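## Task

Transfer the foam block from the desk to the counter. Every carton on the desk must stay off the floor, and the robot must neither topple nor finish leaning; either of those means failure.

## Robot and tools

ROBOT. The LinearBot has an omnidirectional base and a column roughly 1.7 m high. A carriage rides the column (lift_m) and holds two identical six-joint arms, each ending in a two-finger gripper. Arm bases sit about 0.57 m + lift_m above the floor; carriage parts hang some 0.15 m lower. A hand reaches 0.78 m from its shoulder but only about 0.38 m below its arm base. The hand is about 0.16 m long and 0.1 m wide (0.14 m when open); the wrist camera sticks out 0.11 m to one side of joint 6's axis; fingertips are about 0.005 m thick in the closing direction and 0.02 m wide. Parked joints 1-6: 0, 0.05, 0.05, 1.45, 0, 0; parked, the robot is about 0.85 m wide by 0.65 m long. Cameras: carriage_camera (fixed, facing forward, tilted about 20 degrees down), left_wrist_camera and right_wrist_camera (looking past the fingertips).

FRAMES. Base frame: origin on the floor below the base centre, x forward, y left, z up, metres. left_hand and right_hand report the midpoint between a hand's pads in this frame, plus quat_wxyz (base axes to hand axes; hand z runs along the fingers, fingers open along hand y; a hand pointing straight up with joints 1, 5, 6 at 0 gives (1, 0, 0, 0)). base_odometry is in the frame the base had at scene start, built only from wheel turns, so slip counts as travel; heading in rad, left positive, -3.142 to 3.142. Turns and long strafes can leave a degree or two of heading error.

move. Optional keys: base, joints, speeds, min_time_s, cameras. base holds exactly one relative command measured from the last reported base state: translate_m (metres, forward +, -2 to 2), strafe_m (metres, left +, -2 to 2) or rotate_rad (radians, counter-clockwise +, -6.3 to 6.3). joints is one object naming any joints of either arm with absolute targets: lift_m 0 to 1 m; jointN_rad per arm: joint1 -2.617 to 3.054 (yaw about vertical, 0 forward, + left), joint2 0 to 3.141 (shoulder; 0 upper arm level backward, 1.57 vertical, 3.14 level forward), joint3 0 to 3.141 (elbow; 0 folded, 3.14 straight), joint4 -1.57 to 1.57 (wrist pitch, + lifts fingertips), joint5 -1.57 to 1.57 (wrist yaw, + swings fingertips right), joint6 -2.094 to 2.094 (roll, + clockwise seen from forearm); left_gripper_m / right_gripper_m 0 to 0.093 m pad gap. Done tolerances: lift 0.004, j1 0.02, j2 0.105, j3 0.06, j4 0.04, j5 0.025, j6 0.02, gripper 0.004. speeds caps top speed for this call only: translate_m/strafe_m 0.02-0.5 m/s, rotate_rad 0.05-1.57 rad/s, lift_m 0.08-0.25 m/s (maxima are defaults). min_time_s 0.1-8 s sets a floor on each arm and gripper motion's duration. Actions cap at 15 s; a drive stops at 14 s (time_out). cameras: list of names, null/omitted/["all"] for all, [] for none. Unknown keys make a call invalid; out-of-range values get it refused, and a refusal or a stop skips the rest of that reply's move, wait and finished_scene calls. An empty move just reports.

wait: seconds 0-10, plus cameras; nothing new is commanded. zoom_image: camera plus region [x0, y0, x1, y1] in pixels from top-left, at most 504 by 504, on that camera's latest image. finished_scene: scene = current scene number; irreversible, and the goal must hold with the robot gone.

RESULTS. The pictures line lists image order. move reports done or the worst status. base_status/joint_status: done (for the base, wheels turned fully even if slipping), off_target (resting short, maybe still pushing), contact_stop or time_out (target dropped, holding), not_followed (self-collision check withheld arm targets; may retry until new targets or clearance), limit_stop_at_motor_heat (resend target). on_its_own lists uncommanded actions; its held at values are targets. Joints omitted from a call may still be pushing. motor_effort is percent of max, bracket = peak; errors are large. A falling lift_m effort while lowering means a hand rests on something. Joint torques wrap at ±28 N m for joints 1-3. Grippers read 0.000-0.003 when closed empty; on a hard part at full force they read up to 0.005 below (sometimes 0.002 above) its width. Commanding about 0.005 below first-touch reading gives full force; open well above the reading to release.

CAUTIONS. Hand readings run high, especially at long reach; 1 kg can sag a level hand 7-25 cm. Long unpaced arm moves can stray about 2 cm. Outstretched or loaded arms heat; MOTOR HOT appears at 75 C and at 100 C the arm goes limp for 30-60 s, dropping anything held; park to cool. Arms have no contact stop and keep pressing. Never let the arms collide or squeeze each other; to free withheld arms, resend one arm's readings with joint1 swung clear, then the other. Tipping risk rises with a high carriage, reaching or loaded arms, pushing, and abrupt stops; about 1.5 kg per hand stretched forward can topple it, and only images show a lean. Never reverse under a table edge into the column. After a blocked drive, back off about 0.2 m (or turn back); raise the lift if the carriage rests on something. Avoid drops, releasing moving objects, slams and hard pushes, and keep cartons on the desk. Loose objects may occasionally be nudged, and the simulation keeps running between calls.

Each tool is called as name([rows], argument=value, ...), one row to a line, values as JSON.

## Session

move(joints={"lift_m": 0.99}, cameras=["carriage_camera"])

move(base={"rotate_rad": 1.5}, cameras=["carriage_camera"])

move(base={"rotate_rad": 1.5}, cameras=["carriage_camera"])

Scene clock: 3.30 s.
Joint torques (N m): left_arm=[0.62 4.19 5.97 -0.22 -0.1 -0.04] | right_arm=[0.01 4.46 6.99 -0.29 0 -0.11]
move: done
base_odometry: x=+0.000 y=+0.000 heading=+0.000
base_status: not commanded
joint_positions: lift_m=+0.990 left_joint1_rad=-0.005 left_joint2_rad=+0.047 left_joint3_rad=+0.038 left_joint4_rad=+1.447 left_joint5_rad=-0.039 left_joint6_rad=-0.008 left_gripper_m=+0.09396 right_joint1_rad=+0.004 right_joint2_rad=+0.041 right_joint3_rad=+0.059 right_joint4_rad=+1.485 right_joint5_rad=-0.003 right_joint6_rad=+0.011 right_gripper_m=+0.09396
joint_status: all done
motor_effort: lift_m=+31(38) drive_wheels=-1(4)
left_hand: x=+0.2672 y=+0.3155 z=+1.9718 quat_wxyz=(+0.998, -0.020, +0.066, -0.006) (m; base frame)
right_hand: x=+0.2494 y=-0.3084 z=+1.9784 quat_wxyz=(+0.999, -0.001, +0.034, +0.008) (m; base frame)
pictures: carriage_camera
Images, in order (width x height): carriage_camera 504x504.

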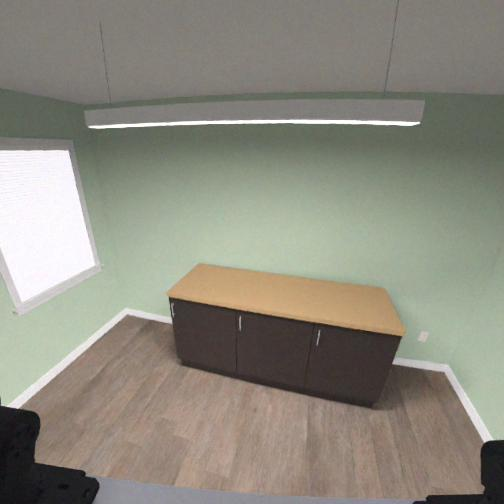

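Scene clock: 6.33 s.
Joint torques (N m): left_arm=[0.66 4.25 6.04 -0.22 -0.1 -0.04] | right_arm=[-0.05 4.53 6.95 -0.28 0 -0.11]
move: done
base_odometry: x=+0.000 y=+0.000 heading=+1.499
base_status: done
joint_positions: lift_m=+0.990 left_joint1_rad=-0.005 left_joint2_rad=+0.047 left_joint3_rad=+0.038 left_joint4_rad=+1.446 left_joint5_rad=-0.039 left_joint6_rad=-0.008 left_gripper_m=+0.09397 right_joint1_rad=+0.004 right_joint2_rad=+0.041 right_joint3_rad=+0.059 right_joint4_rad=+1.485 right_joint5_rad=-0.003 right_joint6_rad=+0.011 right_gripper_m=+0.09397
joint_status: not commanded
motor_effort: lift_m=+31(31) drive_wheels=+5(17)
left_hand: x=+0.2673 y=+0.3155 z=+1.9718 quat_wxyz=(+0.998, -0.020, +0.067, -0.006) (m; base frame)
right_hand: x=+0.2494 y=-0.3084 z=+1.9784 quat_wxyz=(+0.999, -0.001, +0.034, +0.008) (m; base frame)
pictures: carriage_camera
Images, in order (width x height): carriage_camera 504x504.

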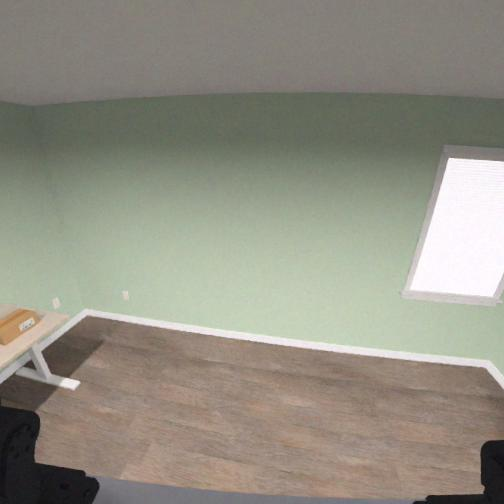

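Scene clock: 9.37 s.
Joint torques (N m): left_arm=[0.5 4.22 6.02 -0.22 -0.1 -0.05] | right_arm=[-0.05 4.46 7.01 -0.29 0 -0.12]
move: done
base_odometry: x=+0.000 y=+0.000 heading=+2.999
base_status: done
joint_positions: lift_m=+0.990 left_joint1_rad=-0.005 left_joint2_rad=+0.047 left_joint3_rad=+0.038 left_joint4_rad=+1.446 left_joint5_rad=-0.039 left_joint6_rad=-0.008 left_gripper_m=+0.09398 right_joint1_rad=+0.004 right_joint2_rad=+0.041 right_joint3_rad=+0.059 right_joint4_rad=+1.485 right_joint5_rad=-0.003 right_joint6_rad=+0.011 right_gripper_m=+0.09398
joint_status: not commanded
motor_effort: lift_m=+31(31) drive_wheels=+5(14)
left_hand: x=+0.2673 y=+0.3155 z=+1.9718 quat_wxyz=(+0.998, -0.020, +0.067, -0.006) (m; base frame)
right_hand: x=+0.2494 y=-0.3084 z=+1.9784 quat_wxyz=(+0.999, -0.001, +0.034, +0.008) (m; base frame)
pictures: carriage_camera
Images, in order (width x height): carriage_camera 504x504.

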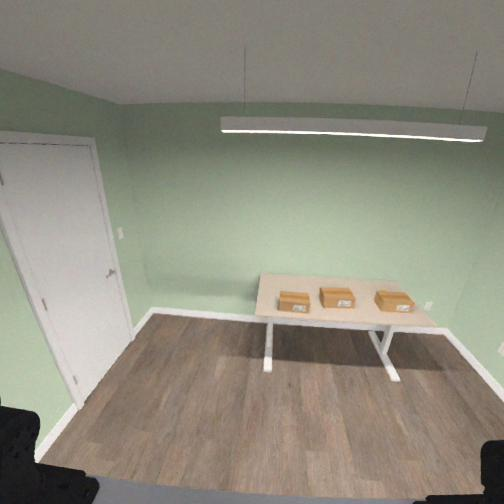

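move(base={"rotate_rad": -0.096}, cameras=[])

move(base={"strafe_m": -0.5}, cameras=[])

move(base={"translate_m": 0.9}, cameras=["carriage_camera"])

zoom_image(camera="carriage_camera", region=[60, 310, 460, 470])

Scene clock: 20.60 s.
Joint torques (N m): left_arm=[0.57 4.22 6.02 -0.2 -0.1 -0.04] | right_arm=[-0.06 4.49 6.98 -0.29 0 -0.11]
move: done
base_odometry: x=+0.000 y=+0.000 heading=+2.903
base_status: done
joint_positions: lift_m=+0.990 left_joint1_rad=-0.005 left_joint2_rad=+0.047 left_joint3_rad=+0.038 left_joint4_rad=+1.446 left_joint5_rad=-0.039 left_joint6_rad=-0.008 left_gripper_m=+0.09398 right_joint1_rad=+0.004 right_joint2_rad=+0.041 right_joint3_rad=+0.059 right_joint4_rad=+1.485 right_joint5_rad=-0.003 right_joint6_rad=+0.011 right_gripper_m=+0.09398
joint_status: not commanded
motor_effort: lift_m=+31(31) drive_wheels=-9(9)
left_hand: x=+0.2673 y=+0.3155 z=+1.9718 quat_wxyz=(+0.998, -0.020, +0.067, -0.006) (m; base frame)
right_hand: x=+0.2494 y=-0.3084 z=+1.9784 quat_wxyz=(+0.999, -0.001, +0.034, +0.008) (m; base frame)
pictures: none
No camera images: "cameras" was empty.

Scene clock: 23.73 s.
Joint torques (N m): left_arm=[0.65 4.18 6.04 -0.21 -0.08 -0.05] | right_arm=[-0.05 4.48 6.94 -0.3 0 -0.12]
move: done
base_odometry: x=+0.117 y=+0.486 heading=+2.905
base_status: done
joint_positions: lift_m=+0.990 left_joint1_rad=-0.005 left_joint2_rad=+0.047 left_joint3_rad=+0.038 left_joint4_rad=+1.446 left_joint5_rad=-0.039 left_joint6_rad=-0.008 left_gripper_m=+0.09398 right_joint1_rad=+0.005 right_joint2_rad=+0.041 right_joint3_rad=+0.059 right_joint4_rad=+1.485 right_joint5_rad=-0.003 right_joint6_rad=+0.011 right_gripper_m=+0.09398
joint_status: not commanded
motor_effort: lift_m=+31(31) drive_wheels=-11(20)
left_hand: x=+0.2673 y=+0.3155 z=+1.9718 quat_wxyz=(+0.998, -0.020, +0.067, -0.005) (m; base frame)
right_hand: x=+0.2494 y=-0.3084 z=+1.9784 quat_wxyz=(+0.999, -0.001, +0.034, +0.008) (m; base frame)
pictures: none
No camera images: "cameras" was empty.

Scene clock: 27.93 s.
Joint torques (N m): left_arm=[0.58 4.33 5.98 -0.2 -0.08 -0.05] | right_arm=[-0.05 4.46 7.04 -0.28 0.01 -0.11]
move: done
base_odometry: x=-0.757 y=+0.698 heading=+2.904
base_status: done
joint_positions: lift_m=+0.990 left_joint1_rad=-0.005 left_joint2_rad=+0.047 left_joint3_rad=+0.038 left_joint4_rad=+1.446 left_joint5_rad=-0.039 left_joint6_rad=-0.008 left_gripper_m=+0.09398 right_joint1_rad=+0.005 right_joint2_rad=+0.041 right_joint3_rad=+0.059 right_joint4_rad=+1.485 right_joint5_rad=-0.003 right_joint6_rad=+0.011 right_gripper_m=+0.09398
joint_status: not commanded
motor_effort: lift_m=+31(31) drive_wheels=-7(15)
left_hand: x=+0.2675 y=+0.3155 z=+1.9717 quat_wxyz=(+0.998, -0.020, +0.067, -0.005) (m; base frame)
right_hand: x=+0.2496 y=-0.3084 z=+1.9783 quat_wxyz=(+0.999, -0.001, +0.034, +0.008) (m; base frame)
pictures: carriage_camera
Images, in order (width x height): carriage_camera 504x504.

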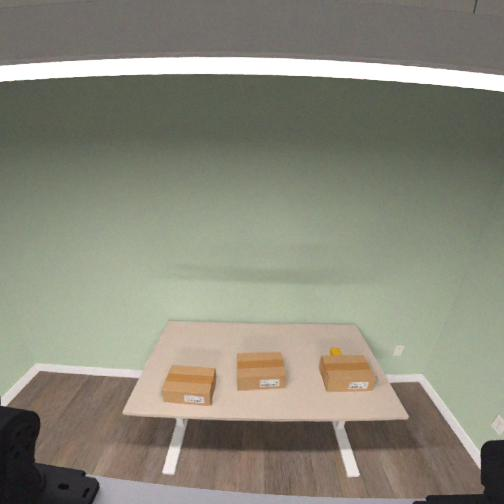

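Scaled by 1.260 from the camera's 504x504 image, which has a finer 720x720 frame.

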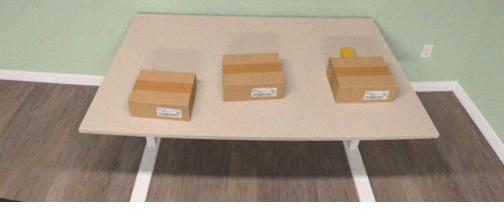

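move(base={"strafe_m": -0.26}, joints={"right_joint1_rad": 0, "right_joint2_rad": 2.8, "right_joint3_rad": 2.1, "right_joint4_rad": -0.87, "right_joint5_rad": 0, "right_joint6_rad": 0}, min_time_s=2.5, cameras=[])

move(base={"translate_m": 0.5}, joints={"lift_m": 0.7}, cameras=["carriage_camera", "right_wrist_camera"])

Scene clock: 45.27 s.
Joint torques (N m): left_arm=[0.54 4.23 6.06 -0.21 -0.1 -0.04] | right_arm=[-0.2 -14.39 8.83 0.15 0.05 -0.24]
move: done
base_odometry: x=-0.697 y=+0.951 heading=+2.904
base_status: done
joint_positions: lift_m=+0.990 left_joint1_rad=-0.005 left_joint2_rad=+0.047 left_joint3_rad=+0.038 left_joint4_rad=+1.446 left_joint5_rad=-0.039 left_joint6_rad=-0.008 left_gripper_m=+0.09398 right_joint1_rad=+0.003 right_joint2_rad=+2.797 right_joint3_rad=+2.077 right_joint4_rad=-0.850 right_joint5_rad=-0.002 right_joint6_rad=+0.011 right_gripper_m=+0.09398
joint_status: all done
motor_effort: lift_m=+31(31) drive_wheels=-6(12)
left_hand: x=+0.2675 y=+0.3156 z=+1.9717 quat_wxyz=(+0.998, -0.020, +0.067, -0.005) (m; base frame)
right_hand: x=+0.7253 y=-0.3074 z=+1.3848 quat_wxyz=(+0.001, +0.004, +1.000, +0.001) (m; base frame)
pictures: none
No camera images: "cameras" was empty.

Scene clock: 48.50 s.
Joint torques (N m): left_arm=[0.55 4.16 6.01 -0.2 -0.09 -0.05] | right_arm=[-0.27 -15.51 7.92 0.24 0.04 -0.23]
move: done
base_odometry: x=-1.182 y=+1.069 heading=+2.904
base_status: done
joint_positions: lift_m=+0.700 left_joint1_rad=-0.005 left_joint2_rad=+0.047 left_joint3_rad=+0.038 left_joint4_rad=+1.446 left_joint5_rad=-0.039 left_joint6_rad=-0.008 left_gripper_m=+0.09398 right_joint1_rad=+0.003 right_joint2_rad=+2.808 right_joint3_rad=+2.085 right_joint4_rad=-0.862 right_joint5_rad=-0.002 right_joint6_rad=+0.011 right_gripper_m=+0.09398
joint_status: all done
motor_effort: lift_m=+27(28) drive_wheels=-6(17)
left_hand: x=+0.2675 y=+0.3156 z=+1.6820 quat_wxyz=(+0.998, -0.020, +0.067, -0.005) (m; base frame)
right_hand: x=+0.7221 y=-0.3074 z=+1.0916 quat_wxyz=(-0.007, +0.004, +1.000, +0.001) (m; base frame)
pictures: carriage_camera, right_wrist_camera
Images, in order (width x height): carriage_camera 504x504, right_wrist_camera 504x504.

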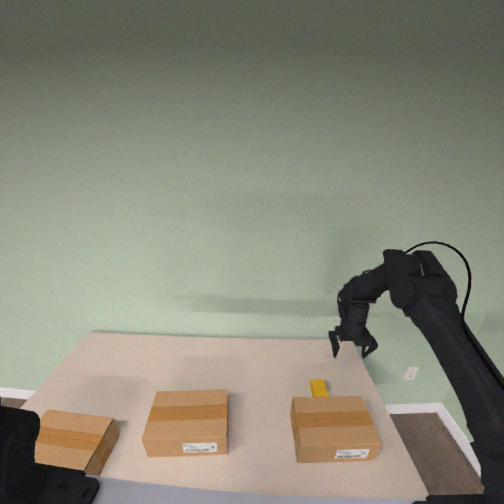

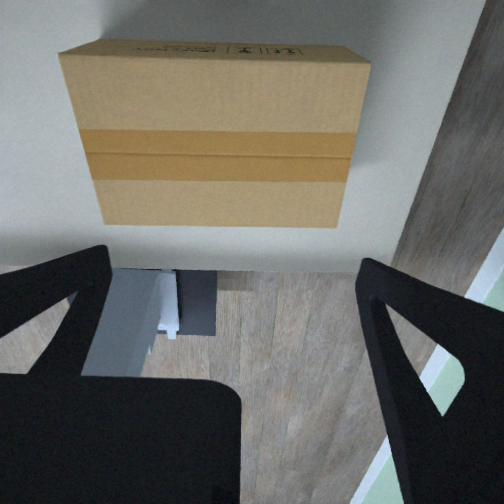

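move(base={"translate_m": 0.075}, joints={"lift_m": 0.53}, cameras=["carriage_camera", "right_wrist_camera"])

Scene clock: 59.70 s.
Joint torques (N m): left_arm=[0.66 4.3 6.02 -0.23 -0.1 -0.05] | right_arm=[-0.21 -15.5 7.76 0.27 0.03 -0.22]
move: done
base_odometry: x=-1.255 y=+1.087 heading=+2.903
base_status: done
joint_positions: lift_m=+0.530 left_joint1_rad=-0.005 left_joint2_rad=+0.047 left_joint3_rad=+0.038 left_joint4_rad=+1.445 left_joint5_rad=-0.039 left_joint6_rad=-0.008 left_gripper_m=+0.09398 right_joint1_rad=+0.003 right_joint2_rad=+2.808 right_joint3_rad=+2.087 right_joint4_rad=-0.865 right_joint5_rad=-0.002 right_joint6_rad=+0.011 right_gripper_m=+0.09398
joint_status: all done
motor_effort: lift_m=+28(29) drive_wheels=-5(13)
left_hand: x=+0.2676 y=+0.3156 z=+1.5120 quat_wxyz=(+0.998, -0.020, +0.067, -0.005) (m; base frame)
right_hand: x=+0.7220 y=-0.3074 z=+0.9219 quat_wxyz=(-0.008, +0.004, +1.000, +0.001) (m; base frame)
pictures: carriage_camera, right_wrist_camera
Images, in order (width x height): carriage_camera 504x504, right_wrist_camera 504x504.

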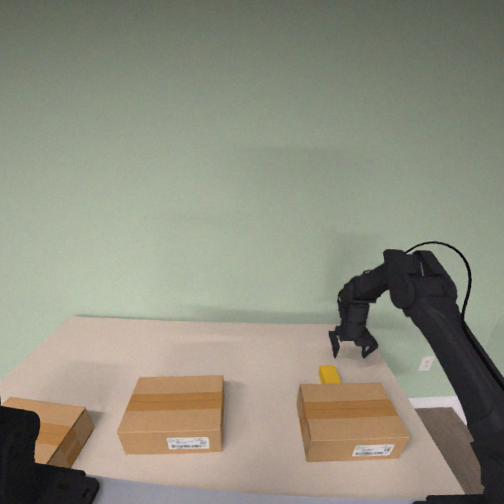

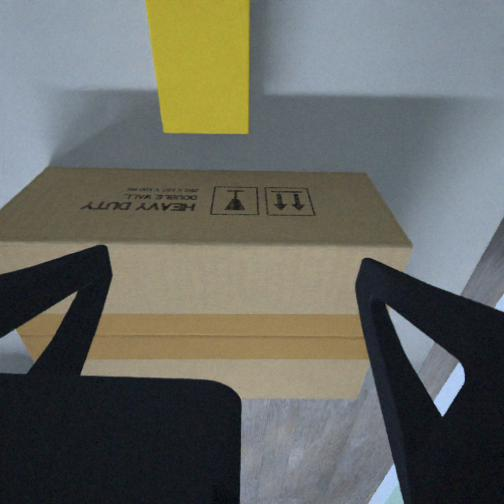

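move(base={"strafe_m": 0.026}, cameras=[])

move(base={"translate_m": 0.055}, joints={"lift_m": 0.45}, speeds={"translate_m": 0.2}, cameras=["carriage_camera", "right_wrist_camera"])

Scene clock: 81.37 s.
Joint torques (N m): left_arm=[0.57 4.23 6 -0.2 -0.09 -0.05] | right_arm=[-0.25 -15.45 7.84 0.27 0.04 -0.24]
move: done
base_odometry: x=-1.262 y=+1.062 heading=+2.903
base_status: done
joint_positions: lift_m=+0.530 left_joint1_rad=-0.005 left_joint2_rad=+0.047 left_joint3_rad=+0.038 left_joint4_rad=+1.445 left_joint5_rad=-0.039 left_joint6_rad=-0.008 left_gripper_m=+0.09398 right_joint1_rad=+0.003 right_joint2_rad=+2.808 right_joint3_rad=+2.087 right_joint4_rad=-0.865 right_joint5_rad=-0.002 right_joint6_rad=+0.011 right_gripper_m=+0.09398
joint_status: not commanded
motor_effort: lift_m=+28(28) drive_wheels=+3(10)
left_hand: x=+0.2676 y=+0.3155 z=+1.5120 quat_wxyz=(+0.998, -0.020, +0.067, -0.005) (m; base frame)
right_hand: x=+0.7220 y=-0.3070 z=+0.9219 quat_wxyz=(-0.008, +0.004, +1.000, +0.001) (m; base frame)
pictures: none
No camera images: "cameras" was empty.

Scene clock: 82.63 s.
Joint torques (N m): left_arm=[0.59 4.26 5.85 -0.14 -0.1 -0.05] | right_arm=[-0.29 -15.69 7.65 0.28 0.04 -0.23]
move: done
base_odometry: x=-1.315 y=+1.075 heading=+2.903
base_status: done
joint_positions: lift_m=+0.450 left_joint1_rad=-0.005 left_joint2_rad=+0.047 left_joint3_rad=+0.038 left_joint4_rad=+1.444 left_joint5_rad=-0.039 left_joint6_rad=-0.008 left_gripper_m=+0.09398 right_joint1_rad=+0.003 right_joint2_rad=+2.810 right_joint3_rad=+2.089 right_joint4_rad=-0.866 right_joint5_rad=-0.002 right_joint6_rad=+0.011 right_gripper_m=+0.09398
joint_status: all done
motor_effort: lift_m=+28(29) drive_wheels=+4(17)
left_hand: x=+0.2677 y=+0.3155 z=+1.4320 quat_wxyz=(+0.998, -0.020, +0.068, -0.005) (m; base frame)
right_hand: x=+0.7219 y=-0.3070 z=+0.8416 quat_wxyz=(-0.008, +0.004, +1.000, +0.001) (m; base frame)
pictures: carriage_camera, right_wrist_camera
Images, in order (width x height): carriage_camera 504x504, right_wrist_camera 504x504.

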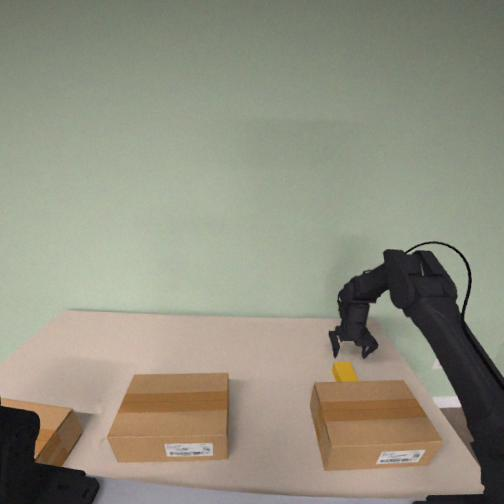

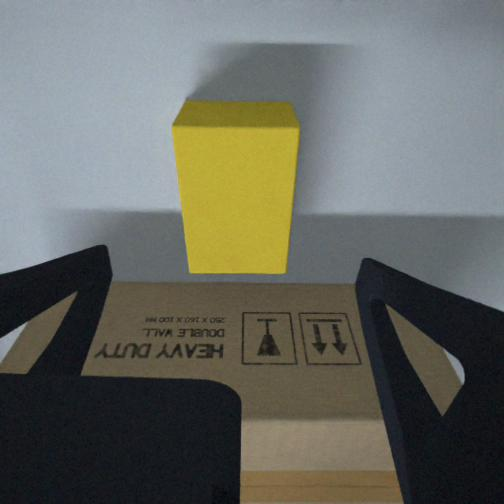

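move(base={"translate_m": -0.015}, joints={"lift_m": 0.354}, speeds={"lift_m": 0.12}, cameras=["right_wrist_camera"])

move(joints={"right_gripper_m": 0.05}, min_time_s=1.5, cameras=["right_wrist_camera"])

Scene clock: 96.53 s.
Joint torques (N m): left_arm=[0.64 4.22 5.86 -0.2 -0.09 -0.04] | right_arm=[-0.29 -15.65 7.43 0.3 0.05 -0.23]
move: done
base_odometry: x=-1.301 y=+1.072 heading=+2.903
base_status: done
joint_positions: lift_m=+0.354 left_joint1_rad=-0.005 left_joint2_rad=+0.047 left_joint3_rad=+0.038 left_joint4_rad=+1.445 left_joint5_rad=-0.039 left_joint6_rad=-0.008 left_gripper_m=+0.09398 right_joint1_rad=+0.003 right_joint2_rad=+2.810 right_joint3_rad=+2.091 right_joint4_rad=-0.867 right_joint5_rad=-0.002 right_joint6_rad=+0.011 right_gripper_m=+0.09398
joint_status: all done
motor_effort: lift_m=+28(29) drive_wheels=-4(14)
left_hand: x=+0.2677 y=+0.3156 z=+1.3360 quat_wxyz=(+0.998, -0.020, +0.067, -0.005) (m; base frame)
right_hand: x=+0.7225 y=-0.3070 z=+0.7461 quat_wxyz=(-0.008, +0.004, +1.000, +0.001) (m; base frame)
pictures: right_wrist_camera
Images, in order (width x height): right_wrist_camera 504x504.

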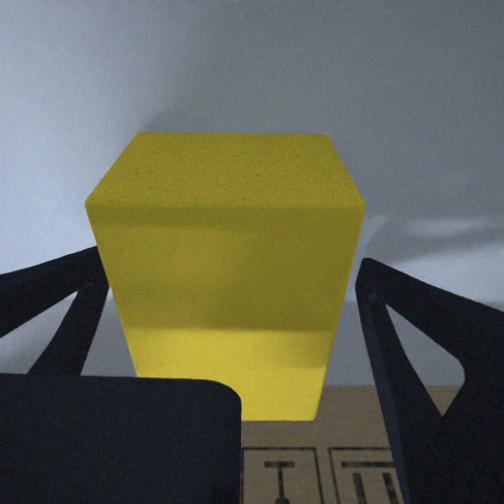

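Scene clock: 98.33 s.
Joint torques (N m): left_arm=[0.59 4.25 5.97 -0.19 -0.09 -0.05] | right_arm=[-0.27 -15.64 7.41 0.29 0.02 -0.23]
move: off_target
base_odometry: x=-1.301 y=+1.072 heading=+2.903
base_status: not commanded
joint_positions: lift_m=+0.354 left_joint1_rad=-0.005 left_joint2_rad=+0.047 left_joint3_rad=+0.038 left_joint4_rad=+1.445 left_joint5_rad=-0.039 left_joint6_rad=-0.008 left_gripper_m=+0.09398 right_joint1_rad=+0.003 right_joint2_rad=+2.810 right_joint3_rad=+2.091 right_joint4_rad=-0.867 right_joint5_rad=-0.002 right_joint6_rad=+0.011 right_gripper_m=+0.05718
joint_status: right_gripper_m off_target (ended at +0.05720, target +0.05000)
motor_effort: lift_m=+28(28) drive_wheels=+1(5)
left_hand: x=+0.2677 y=+0.3156 z=+1.3360 quat_wxyz=(+0.998, -0.020, +0.067, -0.005) (m; base frame)
right_hand: x=+0.7225 y=-0.3070 z=+0.7461 quat_wxyz=(-0.008, +0.004, +1.000, +0.001) (m; base frame)
pictures: right_wrist_camera
Images, in order (width x height): right_wrist_camera 504x504.

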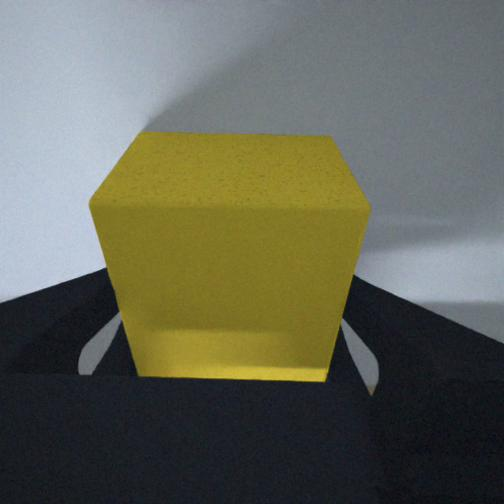

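move(joints={"lift_m": 0.5}, cameras=["right_wrist_camera"])

move(base={"translate_m": -0.6}, joints={"lift_m": 0.6}, cameras=[])

move(base={"rotate_rad": 3.127}, joints={"lift_m": 0.7}, cameras=["carriage_camera", "right_wrist_camera"])

Scene clock: 117.53 s.
Joint torques (N m): left_arm=[0.51 4.26 6.01 -0.19 -0.08 -0.05] | right_arm=[-0.31 -15.88 7.41 0.3 0.04 -0.22]
move: done
base_odometry: x=-1.301 y=+1.072 heading=+2.903
base_status: not commanded
joint_positions: lift_m=+0.500 left_joint1_rad=-0.005 left_joint2_rad=+0.047 left_joint3_rad=+0.038 left_joint4_rad=+1.445 left_joint5_rad=-0.039 left_joint6_rad=-0.008 left_gripper_m=+0.09398 right_joint1_rad=+0.003 right_joint2_rad=+2.812 right_joint3_rad=+2.091 right_joint4_rad=-0.867 right_joint5_rad=-0.002 right_joint6_rad=+0.011 right_gripper_m=+0.05717
joint_status: all done
motor_effort: lift_m=+31(38) drive_wheels=+0(5)
left_hand: x=+0.2677 y=+0.3156 z=+1.4817 quat_wxyz=(+0.998, -0.020, +0.067, -0.005) (m; base frame)
right_hand: x=+0.7219 y=-0.3070 z=+0.8909 quat_wxyz=(-0.009, +0.004, +1.000, +0.001) (m; base frame)
pictures: right_wrist_camera
Images, in order (width x height): right_wrist_camera 504x504.

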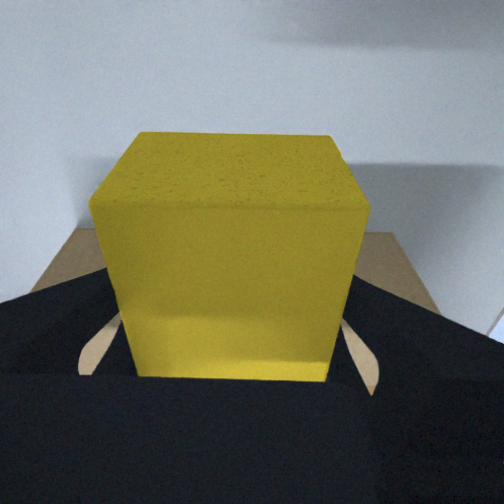

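Scene clock: 120.93 s.
Joint torques (N m): left_arm=[0.58 4.18 6.05 -0.2 -0.09 -0.05] | right_arm=[-0.28 -15.97 7.27 0.29 0.03 -0.23]
move: done
base_odometry: x=-0.718 y=+0.930 heading=+2.903
base_status: done
joint_positions: lift_m=+0.600 left_joint1_rad=-0.005 left_joint2_rad=+0.047 left_joint3_rad=+0.038 left_joint4_rad=+1.446 left_joint5_rad=-0.039 left_joint6_rad=-0.008 left_gripper_m=+0.09398 right_joint1_rad=+0.003 right_joint2_rad=+2.812 right_joint3_rad=+2.092 right_joint4_rad=-0.867 right_joint5_rad=-0.002 right_joint6_rad=+0.011 right_gripper_m=+0.05717
joint_status: all done
motor_effort: lift_m=+31(38) drive_wheels=-2(15)
left_hand: x=+0.2675 y=+0.3156 z=+1.5817 quat_wxyz=(+0.998, -0.020, +0.067, -0.005) (m; base frame)
right_hand: x=+0.7220 y=-0.3070 z=+0.9907 quat_wxyz=(-0.009, +0.004, +1.000, +0.001) (m; base frame)
pictures: none
No camera images: "cameras" was empty.

Scene clock: 125.20 s.
Joint torques (N m): left_arm=[0.59 4.26 6.01 -0.18 -0.09 -0.05] | right_arm=[-0.12 -16.03 7.24 0.18 0.04 -0.22]
move: done
base_odometry: x=-0.718 y=+0.930 heading=-0.254
base_status: done
joint_positions: lift_m=+0.700 left_joint1_rad=-0.005 left_joint2_rad=+0.047 left_joint3_rad=+0.038 left_joint4_rad=+1.444 left_joint5_rad=-0.039 left_joint6_rad=-0.008 left_gripper_m=+0.09400 right_joint1_rad=+0.001 right_joint2_rad=+2.813 right_joint3_rad=+2.092 right_joint4_rad=-0.854 right_joint5_rad=-0.002 right_joint6_rad=+0.011 right_gripper_m=+0.05704
joint_status: all done
motor_effort: lift_m=+31(38) drive_wheels=+8(20)
left_hand: x=+0.2678 y=+0.3156 z=+1.6817 quat_wxyz=(+0.998, -0.020, +0.068, -0.005) (m; base frame)
right_hand: x=+0.7253 y=-0.3082 z=+1.0907 quat_wxyz=(-0.002, +0.005, +1.000, +0.001) (m; base frame)
pictures: carriage_camera, right_wrist_camera
Images, in order (width x height): carriage_camera 504x504, right_wrist_camera 504x504.

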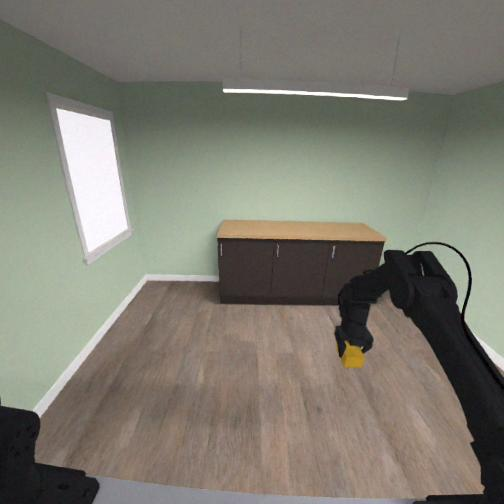

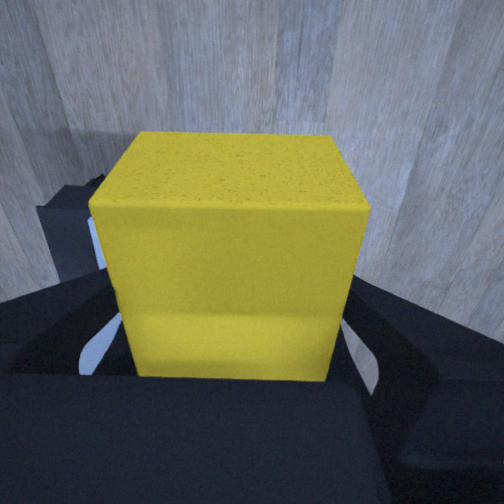

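move(base={"translate_m": 1.86}, joints={"lift_m": 0.62}, cameras=["carriage_camera", "right_wrist_camera"])

Scene clock: 146.77 s.
Joint torques (N m): left_arm=[0.58 4.23 6.06 -0.19 -0.08 -0.04] | right_arm=[-0.14 -16.1 7.31 0.23 0.04 -0.22]
move: done
base_odometry: x=+1.083 y=+0.466 heading=-0.252
base_status: done
joint_positions: lift_m=+0.620 left_joint1_rad=-0.005 left_joint2_rad=+0.047 left_joint3_rad=+0.038 left_joint4_rad=+1.445 left_joint5_rad=-0.039 left_joint6_rad=-0.008 left_gripper_m=+0.09400 right_joint1_rad=+0.001 right_joint2_rad=+2.814 right_joint3_rad=+2.092 right_joint4_rad=-0.863 right_joint5_rad=-0.002 right_joint6_rad=+0.011 right_gripper_m=+0.05704
joint_status: all done
motor_effort: lift_m=+28(28) drive_wheels=-11(23)
left_hand: x=+0.2677 y=+0.3156 z=+1.6020 quat_wxyz=(+0.998, -0.020, +0.067, -0.005) (m; base frame)
right_hand: x=+0.7231 y=-0.3082 z=+1.0106 quat_wxyz=(-0.007, +0.005, +1.000, +0.001) (m; base frame)
pictures: carriage_camera, right_wrist_camera
Images, in order (width x height): carriage_camera 504x504, right_wrist_camera 504x504.

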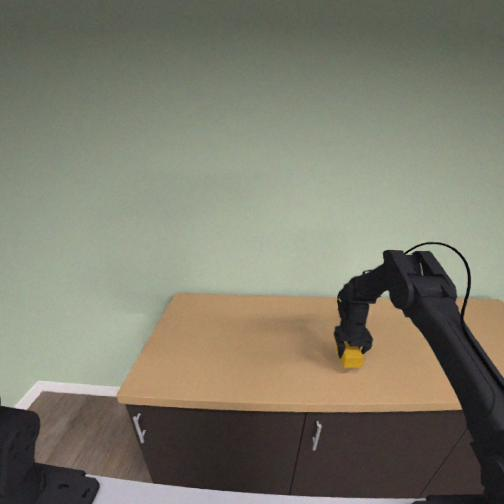

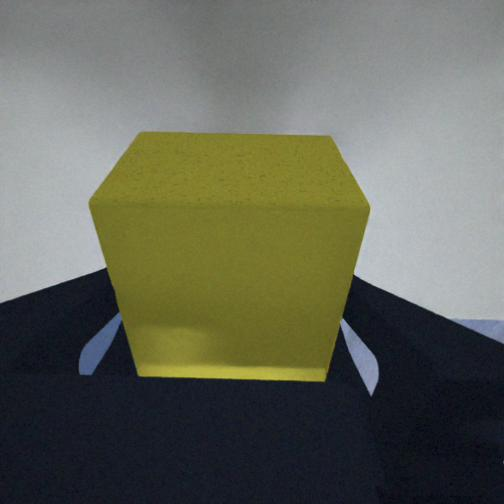

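move(base={"translate_m": 0.08}, joints={"lift_m": 0.565}, cameras=["right_wrist_camera"])

move(joints={"lift_m": 0.548}, speeds={"lift_m": 0.08}, cameras=[])

move(joints={"lift_m": 0.538}, speeds={"lift_m": 0.08}, cameras=["carriage_camera", "right_wrist_camera"])

Scene clock: 157.70 s.
Joint torques (N m): left_arm=[0.59 4.23 6.09 -0.21 -0.09 -0.05] | right_arm=[-0.13 -16.27 7.21 0.28 0.04 -0.23]
move: done
base_odometry: x=+1.161 y=+0.446 heading=-0.251
base_status: done
joint_positions: lift_m=+0.565 left_joint1_rad=-0.005 left_joint2_rad=+0.047 left_joint3_rad=+0.038 left_joint4_rad=+1.444 left_joint5_rad=-0.039 left_joint6_rad=-0.008 left_gripper_m=+0.09400 right_joint1_rad=+0.001 right_joint2_rad=+2.816 right_joint3_rad=+2.092 right_joint4_rad=-0.868 right_joint5_rad=-0.002 right_joint6_rad=+0.011 right_gripper_m=+0.05704
joint_status: all done
motor_effort: lift_m=+27(28) drive_wheels=-8(16)
left_hand: x=+0.2676 y=+0.3156 z=+1.5470 quat_wxyz=(+0.998, -0.020, +0.067, -0.005) (m; base frame)
right_hand: x=+0.7213 y=-0.3082 z=+0.9548 quat_wxyz=(-0.010, +0.005, +1.000, +0.001) (m; base frame)
pictures: right_wrist_camera
Images, in order (width x height): right_wrist_camera 504x504.

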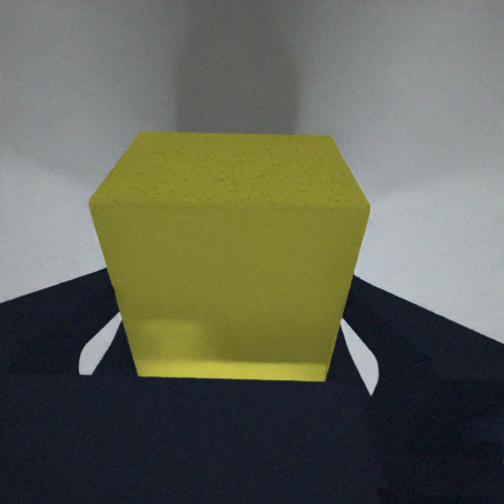

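Scene clock: 158.27 s.
Joint torques (N m): left_arm=[0.61 4.18 6.06 -0.19 -0.09 -0.06] | right_arm=[-0.09 -16.2 7.21 0.3 0.03 -0.22]
move: done
base_odometry: x=+1.161 y=+0.446 heading=-0.251
base_status: not commanded
joint_positions: lift_m=+0.548 left_joint1_rad=-0.005 left_joint2_rad=+0.047 left_joint3_rad=+0.038 left_joint4_rad=+1.444 left_joint5_rad=-0.039 left_joint6_rad=-0.008 left_gripper_m=+0.09400 right_joint1_rad=+0.001 right_joint2_rad=+2.815 right_joint3_rad=+2.092 right_joint4_rad=-0.868 right_joint5_rad=-0.002 right_joint6_rad=+0.011 right_gripper_m=+0.05704
joint_status: all done
motor_effort: lift_m=+27(29) drive_wheels=-10(12)
left_hand: x=+0.2676 y=+0.3156 z=+1.5300 quat_wxyz=(+0.998, -0.020, +0.067, -0.005) (m; base frame)
right_hand: x=+0.7213 y=-0.3082 z=+0.9380 quat_wxyz=(-0.010, +0.005, +1.000, +0.001) (m; base frame)
pictures: none
No camera images: "cameras" was empty.

Scene clock: 158.77 s.
Joint torques (N m): left_arm=[0.59 4.25 5.93 -0.18 -0.09 -0.05] | right_arm=[-0.1 -15.08 6.94 0.46 0.03 -0.22]
move: done
base_odometry: x=+1.161 y=+0.446 heading=-0.251
base_status: not commanded
joint_positions: lift_m=+0.538 left_joint1_rad=-0.005 left_joint2_rad=+0.047 left_joint3_rad=+0.038 left_joint4_rad=+1.444 left_joint5_rad=-0.039 left_joint6_rad=-0.008 left_gripper_m=+0.09400 right_joint1_rad=+0.001 right_joint2_rad=+2.804 right_joint3_rad=+2.096 right_joint4_rad=-0.882 right_joint5_rad=-0.002 right_joint6_rad=+0.011 right_gripper_m=+0.05704
joint_status: all done
motor_effort: lift_m=+25(28) drive_wheels=+7(9)
left_hand: x=+0.2676 y=+0.3156 z=+1.5202 quat_wxyz=(+0.998, -0.020, +0.067, -0.005) (m; base frame)
right_hand: x=+0.7223 y=-0.3081 z=+0.9343 quat_wxyz=(-0.009, +0.005, +1.000, +0.001) (m; base frame)
pictures: carriage_camera, right_wrist_camera
Images, in order (width x height): carriage_camera 504x504, right_wrist_camera 504x504.

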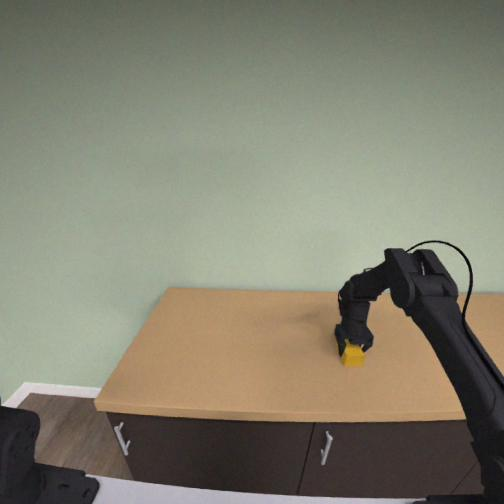

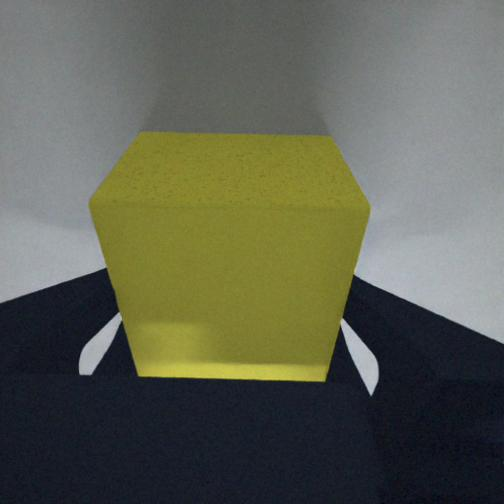

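move(joints={"lift_m": 0.543}, speeds={"lift_m": 0.08}, cameras=[])

move(joints={"right_gripper_m": 0.09}, min_time_s=1.2, cameras=["right_wrist_camera"])

move(joints={"lift_m": 0.65}, speeds={"lift_m": 0.15}, cameras=["right_wrist_camera", "carriage_camera"])

Scene clock: 165.07 s.
Joint torques (N m): left_arm=[0.46 4.26 6.08 -0.18 -0.08 -0.04] | right_arm=[-0.1 -15.13 6.89 0.39 0.04 -0.23]
move: done
base_odometry: x=+1.161 y=+0.446 heading=-0.251
base_status: not commanded
joint_positions: lift_m=+0.543 left_joint1_rad=-0.005 left_joint2_rad=+0.047 left_joint3_rad=+0.038 left_joint4_rad=+1.444 left_joint5_rad=-0.039 left_joint6_rad=-0.008 left_gripper_m=+0.09400 right_joint1_rad=+0.001 right_joint2_rad=+2.804 right_joint3_rad=+2.096 right_joint4_rad=-0.877 right_joint5_rad=-0.002 right_joint6_rad=+0.011 right_gripper_m=+0.05704
joint_status: all done
motor_effort: lift_m=+32(37) drive_wheels=+5(9)
left_hand: x=+0.2676 y=+0.3156 z=+1.5246 quat_wxyz=(+0.998, -0.020, +0.067, -0.005) (m; base frame)
right_hand: x=+0.7235 y=-0.3082 z=+0.9386 quat_wxyz=(-0.007, +0.005, +1.000, +0.001) (m; base frame)
pictures: none
No camera images: "cameras" was empty.

Scene clock: 166.53 s.
Joint torques (N m): left_arm=[0.55 4.26 5.98 -0.19 -0.09 -0.05] | right_arm=[-0.1 -15.16 6.93 0.39 0.03 -0.22]
move: done
base_odometry: x=+1.161 y=+0.446 heading=-0.251
base_status: not commanded
joint_positions: lift_m=+0.543 left_joint1_rad=-0.005 left_joint2_rad=+0.047 left_joint3_rad=+0.038 left_joint4_rad=+1.444 left_joint5_rad=-0.039 left_joint6_rad=-0.008 left_gripper_m=+0.09400 right_joint1_rad=+0.001 right_joint2_rad=+2.804 right_joint3_rad=+2.096 right_joint4_rad=-0.877 right_joint5_rad=-0.002 right_joint6_rad=+0.011 right_gripper_m=+0.08994
joint_status: all done
motor_effort: lift_m=+32(32) drive_wheels=+4(10)
left_hand: x=+0.2676 y=+0.3156 z=+1.5246 quat_wxyz=(+0.998, -0.020, +0.067, -0.005) (m; base frame)
right_hand: x=+0.7235 y=-0.3082 z=+0.9386 quat_wxyz=(-0.007, +0.005, +1.000, +0.001) (m; base frame)
pictures: right_wrist_camera
Images, in order (width x height): right_wrist_camera 504x504.

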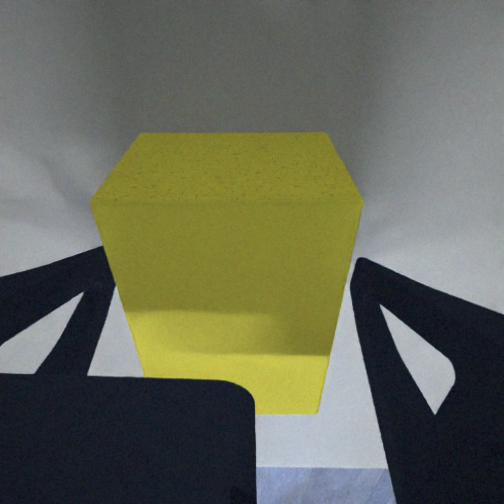

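Scene clock: 167.67 s.
Joint torques (N m): left_arm=[0.55 4.23 6.02 -0.18 -0.08 -0.05] | right_arm=[-0.13 -15.49 6.86 0.4 0.04 -0.23]
move: done
base_odometry: x=+1.161 y=+0.446 heading=-0.251
base_status: not commanded
joint_positions: lift_m=+0.650 left_joint1_rad=-0.005 left_joint2_rad=+0.047 left_joint3_rad=+0.038 left_joint4_rad=+1.444 left_joint5_rad=-0.039 left_joint6_rad=-0.008 left_gripper_m=+0.09400 right_joint1_rad=+0.001 right_joint2_rad=+2.808 right_joint3_rad=+2.096 right_joint4_rad=-0.877 right_joint5_rad=-0.002 right_joint6_rad=+0.011 right_gripper_m=+0.08994
joint_status: all done
motor_effort: lift_m=+30(38) drive_wheels=+6(10)
left_hand: x=+0.2676 y=+0.3156 z=+1.6318 quat_wxyz=(+0.998, -0.020, +0.067, -0.005) (m; base frame)
right_hand: x=+0.7224 y=-0.3082 z=+1.0439 quat_wxyz=(-0.009, +0.005, +1.000, +0.001) (m; base frame)
pictures: carriage_camera, right_wrist_camera
Images, in order (width x height): carriage_camera 504x504, right_wrist_camera 504x504.

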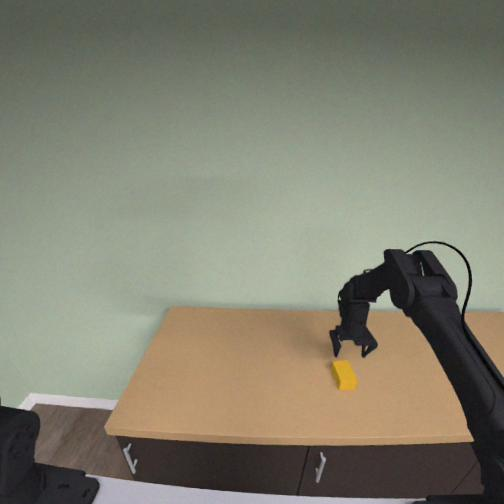

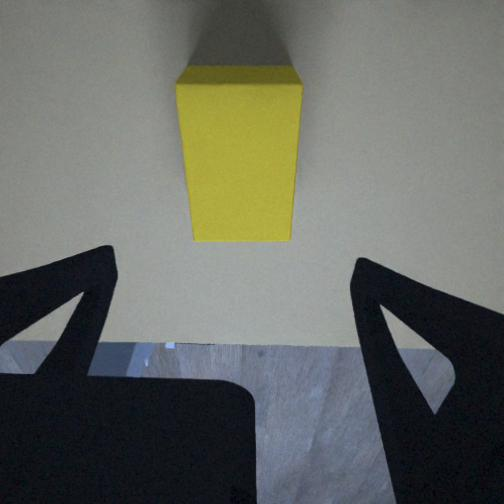

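finished_scene(scene=2)

The scene is finished: the task was done.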